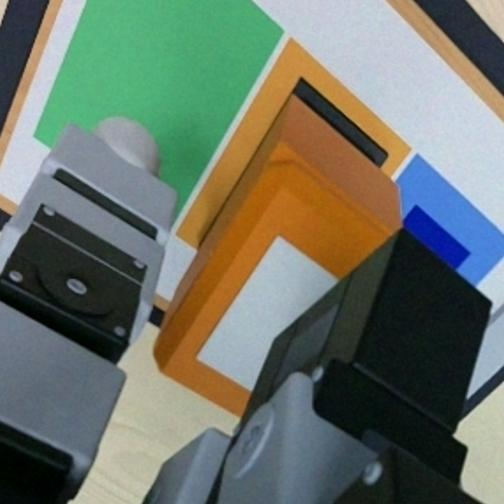

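>>> {"op": "move", "data": {"arm2": {"joints": {"hand_index_abd": -0.08, "hand_ring_abd": 0.10}}}}

>>> {"op": "move", "data": {"arm2": {"joints": {"hand_index_abd": -0.22, "hand_ring_abd": 0.22}}}}

>>> {"op": "move", "data": {"arm2": {"joints": {"hand_index_abd": -0.29, "hand_ring_abd": 0.27}}}}

Scene clock: 126.57 s.
Joint torques (N m): arm1=[-0.56 2.2 9.55 2.19 0.03 -0.18] | arm2=[-1.03 -17.49 6.35 0.58 0.03 -0.08] | arm3=[0.26 -13.27 16.96 2.55 0.03 -0.16]
Motor temperatures (°C): arm1=[24 26 34 24 24 26] | arm2=[27 27 32 27 24 23] | arm3=[26 26 43 24 24 24]
Heat: arm1: hottest joint3_rad 34 °C; arm2: hottest joint3_rad 32 °C; arm3: hottest joint3_rad 43 °C.
move: arm2 done
Joint velocities: within noise
arm1, arm3: as last shown
arm2.joint_positions: joint1_rad=+1.279 joint2_rad=+2.225 joint3_rad=+1.663 joint4_rad=-1.001 joint5_rad=+0.002 joint6_rad=+0.217 hand_index_mcp=+0.750 hand_index_abd=-0.068 hand_index_pip=+0.575 hand_index_dip=+0.696 hand_middle_mcp=-0.885 hand_middle_abd=+0.001 hand_middle_pip=-0.297 hand_middle_dip=+0.698 hand_ring_mcp=+0.749 hand_ring_abd=+0.096 hand_ring_pip=+0.578 hand_ring_dip=+0.696 hand_thumb_cmc=+0.716 hand_thumb_axl=+0.677 hand_thumb_mcp=+0.223 hand_thumb_ipl=+0.168 hand_current_limit=+0.700 hand_speed=-0.930
arm2.joint_status: all done
arm2.hand_state: goal,goal,goal,goal,goal,goal,goal,goal,goal,goal,goal,goal,goal,goal,goal,goal
arm2.index_mcp_current_ma: -13
arm2.index_abd_current_ma: 40
arm2.index_pip_current_ma: -2
arm2.index_dip_current_ma: 0
arm2.middle_mcp_current_ma: 20
arm2.middle_abd_current_ma: 2
arm2.middle_pip_current_ma: 10
arm2.middle_dip_current_ma: 8
arm2.ring_mcp_current_ma: -18
arm2.ring_abd_current_ma: -11
arm2.ring_pip_current_ma: 7
arm2.ring_dip_current_ma: 0
arm2.thumb_cmc_current_ma: 5
arm2.thumb_axl_current_ma: -3
arm2.thumb_mcp_current_ma: -12
arm2.thumb_ipl_current_ma: -1
arm2.hand_goal_index_mcp: 0.754
arm2.hand_goal_index_abd: -0.080
arm2.hand_goal_index_pip: 0.576
arm2.hand_goal_index_dip: 0.696
arm2.hand_goal_middle_mcp: -0.890
arm2.hand_goal_middle_abd: 0.000
arm2.hand_goal_middle_pip: -0.300
arm2.hand_goal_middle_dip: 0.696
arm2.hand_goal_ring_mcp: 0.754
arm2.hand_goal_ring_abd: 0.100
arm2.hand_goal_ring_pip: 0.576
arm2.hand_goal_ring_dip: 0.696
arm2.hand_goal_thumb_cmc: 0.714
arm2.hand_goal_thumb_axl: 0.678
arm2.hand_goal_thumb_mcp: 0.226
arm2.hand_goal_thumb_ipl: 0.168
arm2.hand: x=-0.0217 y=-0.6663 z=+0.8033 quat_wxyz=(+0.006, +0.970, -0.243, -0.003) (m; scene frame)
arm2.hand_target: x=-0.0277 y=-0.6616 z=+0.7906 quat_wxyz=(+0.001, +0.970, -0.243, -0.001) (m; scene frame)
arm2.hand_status: not commanded
pictures: none

Scene clock: 127.33 s.
Joint torques (N m): arm1=[-0.62 2.14 9.55 2.22 0.02 -0.17] | arm2=[-1.03 -17.55 6.35 0.58 0.03 -0.08] | arm3=[0.21 -13.27 16.95 2.54 0.03 -0.16]
Motor temperatures (°C): arm1=[24 26 34 24 24 26] | arm2=[27 27 32 27 24 23] | arm3=[26 26 43 24 24 24]
Heat: arm1: hottest joint3_rad 34 °C; arm2: hottest joint3_rad 32 °C; arm3: hottest joint3_rad 43 °C.
move: arm2 off_target
Joint velocities: within noise
arm1, arm3: as last shown
arm2.joint_positions: joint1_rad=+1.279 joint2_rad=+2.225 joint3_rad=+1.663 joint4_rad=-1.001 joint5_rad=+0.002 joint6_rad=+0.217 hand_index_mcp=+0.751 hand_index_abd=-0.081 hand_index_pip=+0.575 hand_index_dip=+0.696 hand_middle_mcp=-0.885 hand_middle_abd=+0.001 hand_middle_pip=-0.297 hand_middle_dip=+0.698 hand_ring_mcp=+0.749 hand_ring_abd=+0.114 hand_ring_pip=+0.578 hand_ring_dip=+0.696 hand_thumb_cmc=+0.716 hand_thumb_axl=+0.677 hand_thumb_mcp=+0.223 hand_thumb_ipl=+0.168 hand_current_limit=+0.700 hand_speed=-0.930
arm2.joint_status: hand_index_abd off_target (ended at -0.081, target -0.220); hand_ring_abd off_target (ended at +0.114, target +0.220)
arm2.hand_state: goal,blocked,goal,goal,goal,goal,goal,goal,goal,blocked,goal,goal,goal,goal,goal,goal
arm2.index_mcp_current_ma: -13
arm2.index_abd_current_ma: 468
arm2.index_pip_current_ma: -2
arm2.index_dip_current_ma: 0
arm2.middle_mcp_current_ma: 20
arm2.middle_abd_current_ma: 2
arm2.middle_pip_current_ma: 10
arm2.middle_dip_current_ma: 8
arm2.ring_mcp_current_ma: -18
arm2.ring_abd_current_ma: -417
arm2.ring_pip_current_ma: 6
arm2.ring_dip_current_ma: 0
arm2.thumb_cmc_current_ma: 5
arm2.thumb_axl_current_ma: -3
arm2.thumb_mcp_current_ma: -12
arm2.thumb_ipl_current_ma: -1
arm2.hand_goal_index_mcp: 0.754
arm2.hand_goal_index_abd: -0.220
arm2.hand_goal_index_pip: 0.576
arm2.hand_goal_index_dip: 0.696
arm2.hand_goal_middle_mcp: -0.890
arm2.hand_goal_middle_abd: 0.000
arm2.hand_goal_middle_pip: -0.300
arm2.hand_goal_middle_dip: 0.696
arm2.hand_goal_ring_mcp: 0.754
arm2.hand_goal_ring_abd: 0.220
arm2.hand_goal_ring_pip: 0.576
arm2.hand_goal_ring_dip: 0.696
arm2.hand_goal_thumb_cmc: 0.714
arm2.hand_goal_thumb_axl: 0.678
arm2.hand_goal_thumb_mcp: 0.226
arm2.hand_goal_thumb_ipl: 0.168
arm2.hand: x=-0.0217 y=-0.6663 z=+0.8033 quat_wxyz=(+0.006, +0.970, -0.243, -0.003) (m; scene frame)
arm2.hand_target: x=-0.0277 y=-0.6616 z=+0.7906 quat_wxyz=(+0.001, +0.970, -0.243, -0.001) (m; scene frame)
arm2.hand_status: not commanded
pictures: none

Scene clock: 127.73 s.
Joint torques (N m): arm1=[-0.5 2.14 9.54 2.19 0.02 -0.17] | arm2=[-1.03 -17.49 6.34 0.58 0.03 -0.08] | arm3=[0.21 -13.27 16.95 2.55 0.03 -0.16]
Motor temperatures (°C): arm1=[24 26 34 24 24 26] | arm2=[27 27 32 27 24 23] | arm3=[26 26 43 24 24 24]
Heat: arm1: hottest joint3_rad 34 °C; arm2: hottest joint3_rad 32 °C; arm3: hottest joint3_rad 43 °C.
move: arm2 off_target
Joint velocities: within noise
arm1, arm3: as last shown
arm2.joint_positions: joint1_rad=+1.279 joint2_rad=+2.226 joint3_rad=+1.663 joint4_rad=-1.001 joint5_rad=+0.002 joint6_rad=+0.217 hand_index_mcp=+0.751 hand_index_abd=-0.081 hand_index_pip=+0.575 hand_index_dip=+0.696 hand_middle_mcp=-0.885 hand_middle_abd=+0.001 hand_middle_pip=-0.297 hand_middle_dip=+0.698 hand_ring_mcp=+0.749 hand_ring_abd=+0.116 hand_ring_pip=+0.578 hand_ring_dip=+0.696 hand_thumb_cmc=+0.716 hand_thumb_axl=+0.677 hand_thumb_mcp=+0.223 hand_thumb_ipl=+0.168 hand_current_limit=+0.700 hand_speed=-0.930
arm2.joint_status: hand_index_abd off_target (ended at -0.081, target -0.290); hand_ring_abd off_target (ended at +0.116, target +0.270)
arm2.hand_state: goal,blocked,goal,goal,goal,goal,goal,goal,goal,blocked,goal,goal,goal,goal,goal,goal
arm2.index_mcp_current_ma: -13
arm2.index_abd_current_ma: 467
arm2.index_pip_current_ma: -2
arm2.index_dip_current_ma: 0
arm2.middle_mcp_current_ma: 20
arm2.middle_abd_current_ma: 2
arm2.middle_pip_current_ma: 10
arm2.middle_dip_current_ma: 8
arm2.ring_mcp_current_ma: -18
arm2.ring_abd_current_ma: -467
arm2.ring_pip_current_ma: 6
arm2.ring_dip_current_ma: 0
arm2.thumb_cmc_current_ma: 5
arm2.thumb_axl_current_ma: -3
arm2.thumb_mcp_current_ma: -12
arm2.thumb_ipl_current_ma: -1
arm2.hand_goal_index_mcp: 0.754
arm2.hand_goal_index_abd: -0.290
arm2.hand_goal_index_pip: 0.576
arm2.hand_goal_index_dip: 0.696
arm2.hand_goal_middle_mcp: -0.890
arm2.hand_goal_middle_abd: 0.000
arm2.hand_goal_middle_pip: -0.300
arm2.hand_goal_middle_dip: 0.696
arm2.hand_goal_ring_mcp: 0.754
arm2.hand_goal_ring_abd: 0.270
arm2.hand_goal_ring_pip: 0.576
arm2.hand_goal_ring_dip: 0.696
arm2.hand_goal_thumb_cmc: 0.714
arm2.hand_goal_thumb_axl: 0.678
arm2.hand_goal_thumb_mcp: 0.226
arm2.hand_goal_thumb_ipl: 0.168
arm2.hand: x=-0.0217 y=-0.6662 z=+0.8030 quat_wxyz=(+0.006, +0.970, -0.243, -0.003) (m; scene frame)
arm2.hand_target: x=-0.0276 y=-0.6616 z=+0.7903 quat_wxyz=(+0.001, +0.970, -0.243, -0.001) (m; scene frame)
arm2.hand_status: not commanded
pictures: none

>>> {"op": "move", "data": {"arm2": {"joints": {"joint2_rad": 2.189, "joint3_rad": 1.725, "joint4_rad": -1.057}, "min_time_s": 1.3}}}

>>> {"op": "move", "data": {"arm2": {"joints": {"joint2_rad": 2.099, "joint3_rad": 1.788, "joint4_rad": -1.212}, "min_time_s": 2}, "cameras": ["arm2_cam_wrist", "arm3_cam_wrist"]}}

>>> {"op": "zoom_image", "data": {"camera": "arm3_cam_wrist", "region": [490, 190, 600, 300]}}

>>> {"op": "zoom_image", "data": {"camera": "arm2_cam_wrist", "region": [180, 0, 380, 200]}}

Scene clock: 129.73 s.
Joint torques (N m): arm1=[-0.56 2.14 9.55 2.19 0.02 -0.18] | arm2=[-1.08 -20.84 10.97 -0.29 0.06 -0.07] | arm3=[0.21 -13.33 16.96 2.54 0.03 -0.16]
Motor temperatures (°C): arm1=[24 26 34 24 24 26] | arm2=[27 27 32 27 24 23] | arm3=[26 26 43 24 24 24]
Heat: arm1: hottest joint3_rad 34 °C; arm2: hottest joint3_rad 32 °C; arm3: hottest joint3_rad 43 °C.
move: arm2 done
Joint velocities: within noise
arm1, arm3: as last shown
arm2.joint_positions: joint1_rad=+1.279 joint2_rad=+2.215 joint3_rad=+1.673 joint4_rad=-1.046 joint5_rad=+0.002 joint6_rad=+0.217 hand_index_mcp=+0.750 hand_index_abd=-0.081 hand_index_pip=+0.574 hand_index_dip=+0.696 hand_middle_mcp=-0.885 hand_middle_abd=+0.001 hand_middle_pip=-0.297 hand_middle_dip=+0.698 hand_ring_mcp=+0.750 hand_ring_abd=+0.116 hand_ring_pip=+0.574 hand_ring_dip=+0.696 hand_thumb_cmc=+0.716 hand_thumb_axl=+0.677 hand_thumb_mcp=+0.223 hand_thumb_ipl=+0.168 hand_current_limit=+0.700 hand_speed=-0.930
arm2.joint_status: all done
arm2.hand_state: goal,blocked,goal,goal,goal,goal,goal,goal,goal,blocked,goal,goal,goal,goal,goal,goal
arm2.index_mcp_current_ma: -15
arm2.index_abd_current_ma: 468
arm2.index_pip_current_ma: -7
arm2.index_dip_current_ma: -1
arm2.middle_mcp_current_ma: 20
arm2.middle_abd_current_ma: 2
arm2.middle_pip_current_ma: 10
arm2.middle_dip_current_ma: 8
arm2.ring_mcp_current_ma: -16
arm2.ring_abd_current_ma: -467
arm2.ring_pip_current_ma: -7
arm2.ring_dip_current_ma: 0
arm2.thumb_cmc_current_ma: 5
arm2.thumb_axl_current_ma: -3
arm2.thumb_mcp_current_ma: -12
arm2.thumb_ipl_current_ma: -1
arm2.hand_goal_index_mcp: 0.754
arm2.hand_goal_index_abd: -0.290
arm2.hand_goal_index_pip: 0.576
arm2.hand_goal_index_dip: 0.696
arm2.hand_goal_middle_mcp: -0.890
arm2.hand_goal_middle_abd: 0.000
arm2.hand_goal_middle_pip: -0.300
arm2.hand_goal_middle_dip: 0.696
arm2.hand_goal_ring_mcp: 0.754
arm2.hand_goal_ring_abd: 0.270
arm2.hand_goal_ring_pip: 0.576
arm2.hand_goal_ring_dip: 0.696
arm2.hand_goal_thumb_cmc: 0.714
arm2.hand_goal_thumb_axl: 0.678
arm2.hand_goal_thumb_mcp: 0.226
arm2.hand_goal_thumb_ipl: 0.168
arm2.hand: x=-0.0202 y=-0.6617 z=+0.8107 quat_wxyz=(-0.006, +0.970, -0.243, -0.002) (m; scene frame)
arm2.hand_target: x=-0.0337 y=-0.6828 z=+0.8500 quat_wxyz=(+0.028, +0.970, -0.243, -0.002) (m; scene frame)
arm2.hand_status: not commanded
pictures: none

Scene clock: 132.07 s.
Joint torques (N m): arm1=[-0.56 2.14 9.55 2.18 0.02 -0.18] | arm2=[-0.97 -20.37 11.78 -0.29 0.06 -0.07] | arm3=[0.21 -13.27 16.96 2.54 0.03 -0.16]
Motor temperatures (°C): arm1=[24 26 34 24 24 26] | arm2=[27 27 32 27 24 23] | arm3=[26 26 43 24 24 24]
Heat: arm1: hottest joint3_rad 34 °C; arm2: hottest joint3_rad 32 °C; arm3: hottest joint3_rad 43 °C.
move: arm2 done
Joint velocities: within noise
arm1, arm3: as last shown
arm2.joint_positions: joint1_rad=+1.279 joint2_rad=+2.124 joint3_rad=+1.732 joint4_rad=-1.202 joint5_rad=+0.002 joint6_rad=+0.217 hand_index_mcp=+0.750 hand_index_abd=-0.081 hand_index_pip=+0.574 hand_index_dip=+0.696 hand_middle_mcp=-0.885 hand_middle_abd=+0.001 hand_middle_pip=-0.297 hand_middle_dip=+0.698 hand_ring_mcp=+0.750 hand_ring_abd=+0.116 hand_ring_pip=+0.574 hand_ring_dip=+0.696 hand_thumb_cmc=+0.716 hand_thumb_axl=+0.677 hand_thumb_mcp=+0.223 hand_thumb_ipl=+0.168 hand_current_limit=+0.700 hand_speed=-0.930
arm2.joint_status: all done
arm2.hand_state: goal,blocked,goal,goal,goal,goal,goal,goal,goal,blocked,goal,goal,goal,goal,goal,goal
arm2.index_mcp_current_ma: -15
arm2.index_abd_current_ma: 468
arm2.index_pip_current_ma: -7
arm2.index_dip_current_ma: -1
arm2.middle_mcp_current_ma: 20
arm2.middle_abd_current_ma: 2
arm2.middle_pip_current_ma: 10
arm2.middle_dip_current_ma: 8
arm2.ring_mcp_current_ma: -16
arm2.ring_abd_current_ma: -467
arm2.ring_pip_current_ma: -7
arm2.ring_dip_current_ma: 0
arm2.thumb_cmc_current_ma: 5
arm2.thumb_axl_current_ma: -3
arm2.thumb_mcp_current_ma: -12
arm2.thumb_ipl_current_ma: -1
arm2.hand_goal_index_mcp: 0.754
arm2.hand_goal_index_abd: -0.290
arm2.hand_goal_index_pip: 0.576
arm2.hand_goal_index_dip: 0.696
arm2.hand_goal_middle_mcp: -0.890
arm2.hand_goal_middle_abd: 0.000
arm2.hand_goal_middle_pip: -0.300
arm2.hand_goal_middle_dip: 0.696
arm2.hand_goal_ring_mcp: 0.754
arm2.hand_goal_ring_abd: 0.270
arm2.hand_goal_ring_pip: 0.576
arm2.hand_goal_ring_dip: 0.696
arm2.hand_goal_thumb_cmc: 0.714
arm2.hand_goal_thumb_axl: 0.678
arm2.hand_goal_thumb_mcp: 0.226
arm2.hand_goal_thumb_ipl: 0.168
arm2.hand: x=-0.0199 y=-0.6611 z=+0.8863 quat_wxyz=(-0.009, +0.970, -0.243, -0.002) (m; scene frame)
arm2.hand_target: x=-0.0323 y=-0.6787 z=+0.9275 quat_wxyz=(+0.026, +0.970, -0.243, -0.002) (m; scene frame)
arm2.hand_status: not commanded
pictures: arm2_cam_wrist, arm3_cam_wrist
Images, in order (width x height): arm2_cam_wrist 672x504, arm3_cam_wrist 672x504.

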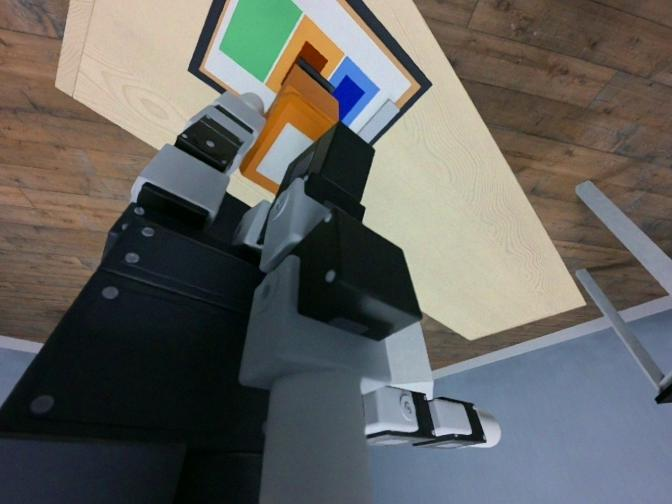

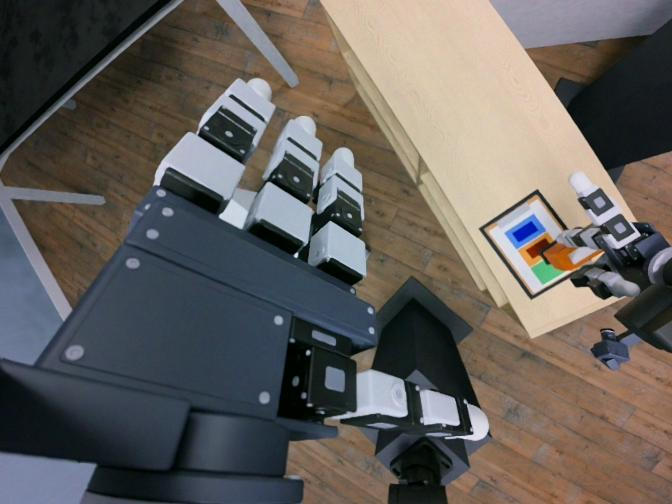

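Scaled by 4.582 from the camera's 672x504 image, which has a finer 960x720 frame.

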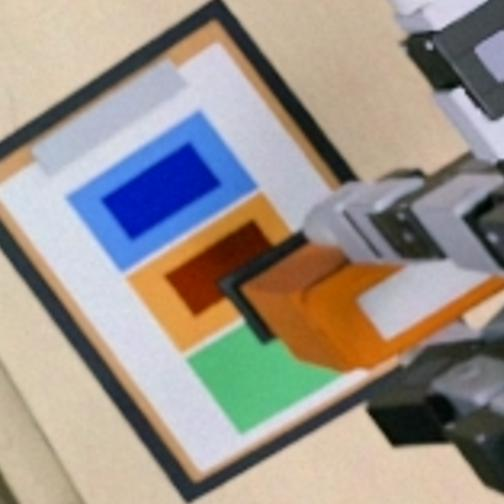

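Scaled by 2.520 from the camera's 672x504 image, which has a finer 960x720 frame.

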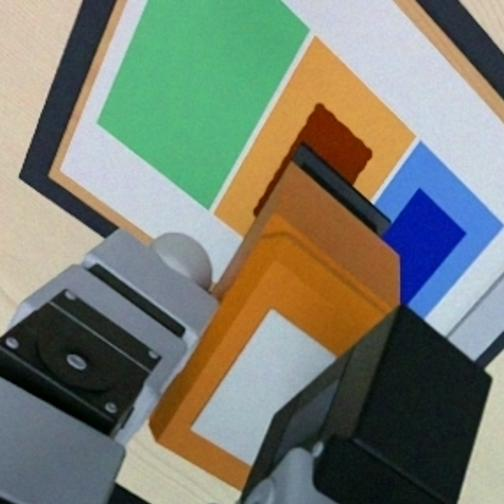

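>>> {"op": "move", "data": {"arm2": {"joints": {"joint1_rad": 0.758, "joint2_rad": 1.773, "joint3_rad": 1.190, "joint4_rad": -0.953, "joint6_rad": -0.2075}, "min_time_s": 3}, "cameras": ["arm2_cam_wrist", "arm3_cam_wrist"]}}

>>> {"op": "zoom_image", "data": {"camera": "arm3_cam_wrist", "region": [470, 60, 640, 230]}}

>>> {"op": "zoom_image", "data": {"camera": "arm3_cam_wrist", "region": [490, 200, 570, 280]}}

Scene clock: 136.27 s.
Joint torques (N m): arm1=[-0.5 2.2 9.55 2.21 0.02 -0.18] | arm2=[-0.44 -15.27 6.57 0.61 0.03 -0.08] | arm3=[0.21 -13.33 16.95 2.55 0.03 -0.15]
Motor temperatures (°C): arm1=[24 26 34 24 24 26] | arm2=[27 27 32 27 24 23] | arm3=[26 26 44 24 24 24]
Heat: arm1: hottest joint3_rad 34 °C; arm2: hottest joint3_rad 32 °C; arm3: hottest joint3_rad 44 °C.
move: arm2 done
Joint velocities: within noise
arm1, arm3: as last shown
arm2.joint_positions: joint1_rad=+0.764 joint2_rad=+1.796 joint3_rad=+1.191 joint4_rad=-0.965 joint5_rad=+0.000 joint6_rad=-0.195 hand_index_mcp=+0.751 hand_index_abd=-0.081 hand_index_pip=+0.574 hand_index_dip=+0.696 hand_middle_mcp=-0.885 hand_middle_abd=+0.001 hand_middle_pip=-0.297 hand_middle_dip=+0.698 hand_ring_mcp=+0.750 hand_ring_abd=+0.116 hand_ring_pip=+0.574 hand_ring_dip=+0.696 hand_thumb_cmc=+0.716 hand_thumb_axl=+0.677 hand_thumb_mcp=+0.223 hand_thumb_ipl=+0.168 hand_current_limit=+0.700 hand_speed=-0.930
arm2.joint_status: all done
arm2.hand_state: goal,blocked,goal,goal,goal,goal,goal,goal,goal,blocked,goal,goal,goal,goal,goal,goal
arm2.index_mcp_current_ma: -12
arm2.index_abd_current_ma: 467
arm2.index_pip_current_ma: -7
arm2.index_dip_current_ma: -1
arm2.middle_mcp_current_ma: 20
arm2.middle_abd_current_ma: 2
arm2.middle_pip_current_ma: 10
arm2.middle_dip_current_ma: 8
arm2.ring_mcp_current_ma: -14
arm2.ring_abd_current_ma: -467
arm2.ring_pip_current_ma: -7
arm2.ring_dip_current_ma: 0
arm2.thumb_cmc_current_ma: 5
arm2.thumb_axl_current_ma: -3
arm2.thumb_mcp_current_ma: -12
arm2.thumb_ipl_current_ma: -1
arm2.hand_goal_index_mcp: 0.754
arm2.hand_goal_index_abd: -0.290
arm2.hand_goal_index_pip: 0.576
arm2.hand_goal_index_dip: 0.696
arm2.hand_goal_middle_mcp: -0.890
arm2.hand_goal_middle_abd: 0.000
arm2.hand_goal_middle_pip: -0.300
arm2.hand_goal_middle_dip: 0.696
arm2.hand_goal_ring_mcp: 0.754
arm2.hand_goal_ring_abd: 0.270
arm2.hand_goal_ring_pip: 0.576
arm2.hand_goal_ring_dip: 0.696
arm2.hand_goal_thumb_cmc: 0.714
arm2.hand_goal_thumb_axl: 0.678
arm2.hand_goal_thumb_mcp: 0.226
arm2.hand_goal_thumb_ipl: 0.168
arm2.hand: x=-0.2019 y=-0.3947 z=+0.8837 quat_wxyz=(+0.003, +0.956, -0.293, -0.002) (m; scene frame)
arm2.hand_target: x=-0.2069 y=-0.3966 z=+0.8970 quat_wxyz=(+0.018, +0.957, -0.290, -0.009) (m; scene frame)
arm2.hand_status: not commanded
pictures: arm2_cam_wrist, arm3_cam_wrist
Images, in order (width x height): arm2_cam_wrist 672x504, arm3_cam_wrist 672x504.

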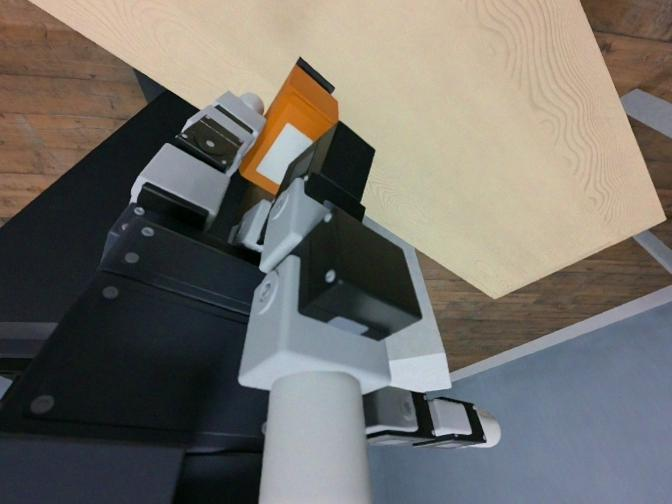

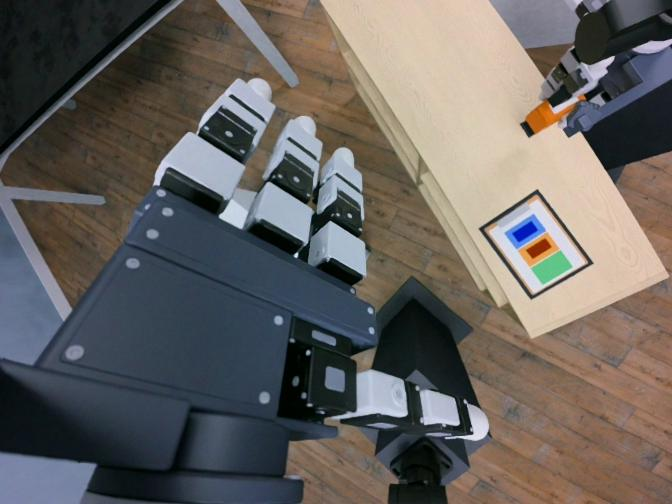

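Scaled by 2.965 from the camera's 672x504 image, which has a finer 960x720 frame.

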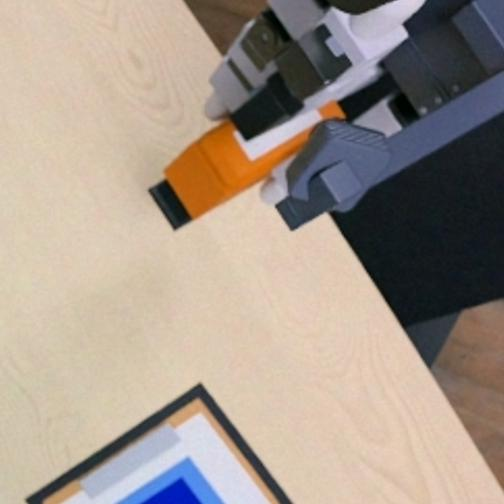

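Scaled by 6.300 from the camera's 672x504 image, which has a finer 960x720 frame.

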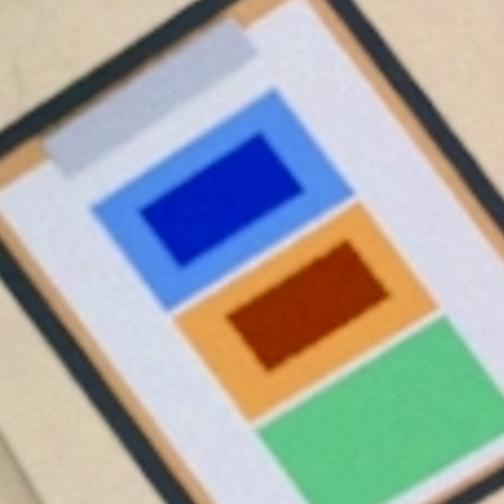

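>>> {"op": "move", "data": {"arm2": {"joints": {"joint2_rad": 1.905, "joint3_rad": 1.150, "joint4_rad": -0.813}, "min_time_s": 3}, "cameras": ["arm3_cam_wrist"]}}

Scene clock: 140.37 s.
Joint torques (N m): arm1=[-0.5 2.2 9.55 2.22 0.03 -0.18] | arm2=[-0.5 -13.74 5.76 0.62 0.03 -0.08] | arm3=[0.26 -13.27 16.95 2.54 0.03 -0.16]
Motor temperatures (°C): arm1=[24 26 34 24 24 26] | arm2=[27 27 32 27 24 23] | arm3=[26 27 44 24 24 24]
Heat: arm1: hottest joint3_rad 34 °C; arm2: hottest joint3_rad 32 °C; arm3: hottest joint3_rad 44 °C.
move: arm2 done
Joint velocities: within noise
arm1, arm3: as last shown
arm2.joint_positions: joint1_rad=+0.764 joint2_rad=+1.898 joint3_rad=+1.152 joint4_rad=-0.826 joint5_rad=+0.000 joint6_rad=-0.195 hand_index_mcp=+0.751 hand_index_abd=-0.081 hand_index_pip=+0.574 hand_index_dip=+0.696 hand_middle_mcp=-0.885 hand_middle_abd=+0.001 hand_middle_pip=-0.297 hand_middle_dip=+0.698 hand_ring_mcp=+0.750 hand_ring_abd=+0.116 hand_ring_pip=+0.574 hand_ring_dip=+0.696 hand_thumb_cmc=+0.716 hand_thumb_axl=+0.677 hand_thumb_mcp=+0.223 hand_thumb_ipl=+0.168 hand_current_limit=+0.700 hand_speed=-0.930
arm2.joint_status: all done
arm2.hand_state: goal,blocked,goal,goal,goal,goal,goal,goal,goal,blocked,goal,goal,goal,goal,goal,goal
arm2.index_mcp_current_ma: -12
arm2.index_abd_current_ma: 468
arm2.index_pip_current_ma: -7
arm2.index_dip_current_ma: -1
arm2.middle_mcp_current_ma: 20
arm2.middle_abd_current_ma: 2
arm2.middle_pip_current_ma: 10
arm2.middle_dip_current_ma: 8
arm2.ring_mcp_current_ma: -14
arm2.ring_abd_current_ma: -467
arm2.ring_pip_current_ma: -7
arm2.ring_dip_current_ma: 0
arm2.thumb_cmc_current_ma: 5
arm2.thumb_axl_current_ma: -3
arm2.thumb_mcp_current_ma: -12
arm2.thumb_ipl_current_ma: -1
arm2.hand_goal_index_mcp: 0.754
arm2.hand_goal_index_abd: -0.290
arm2.hand_goal_index_pip: 0.576
arm2.hand_goal_index_dip: 0.696
arm2.hand_goal_middle_mcp: -0.890
arm2.hand_goal_middle_abd: 0.000
arm2.hand_goal_middle_pip: -0.300
arm2.hand_goal_middle_dip: 0.696
arm2.hand_goal_ring_mcp: 0.754
arm2.hand_goal_ring_abd: 0.270
arm2.hand_goal_ring_pip: 0.576
arm2.hand_goal_ring_dip: 0.696
arm2.hand_goal_thumb_cmc: 0.714
arm2.hand_goal_thumb_axl: 0.678
arm2.hand_goal_thumb_mcp: 0.226
arm2.hand_goal_thumb_ipl: 0.168
arm2.hand: x=-0.2030 y=-0.3959 z=+0.8241 quat_wxyz=(+0.002, +0.956, -0.293, -0.001) (m; scene frame)
arm2.hand_target: x=-0.2053 y=-0.3951 z=+0.8209 quat_wxyz=(+0.004, +0.957, -0.289, -0.002) (m; scene frame)
arm2.hand_status: not commanded
pictures: arm3_cam_wrist
Images, in order (width x height): arm3_cam_wrist 672x504.

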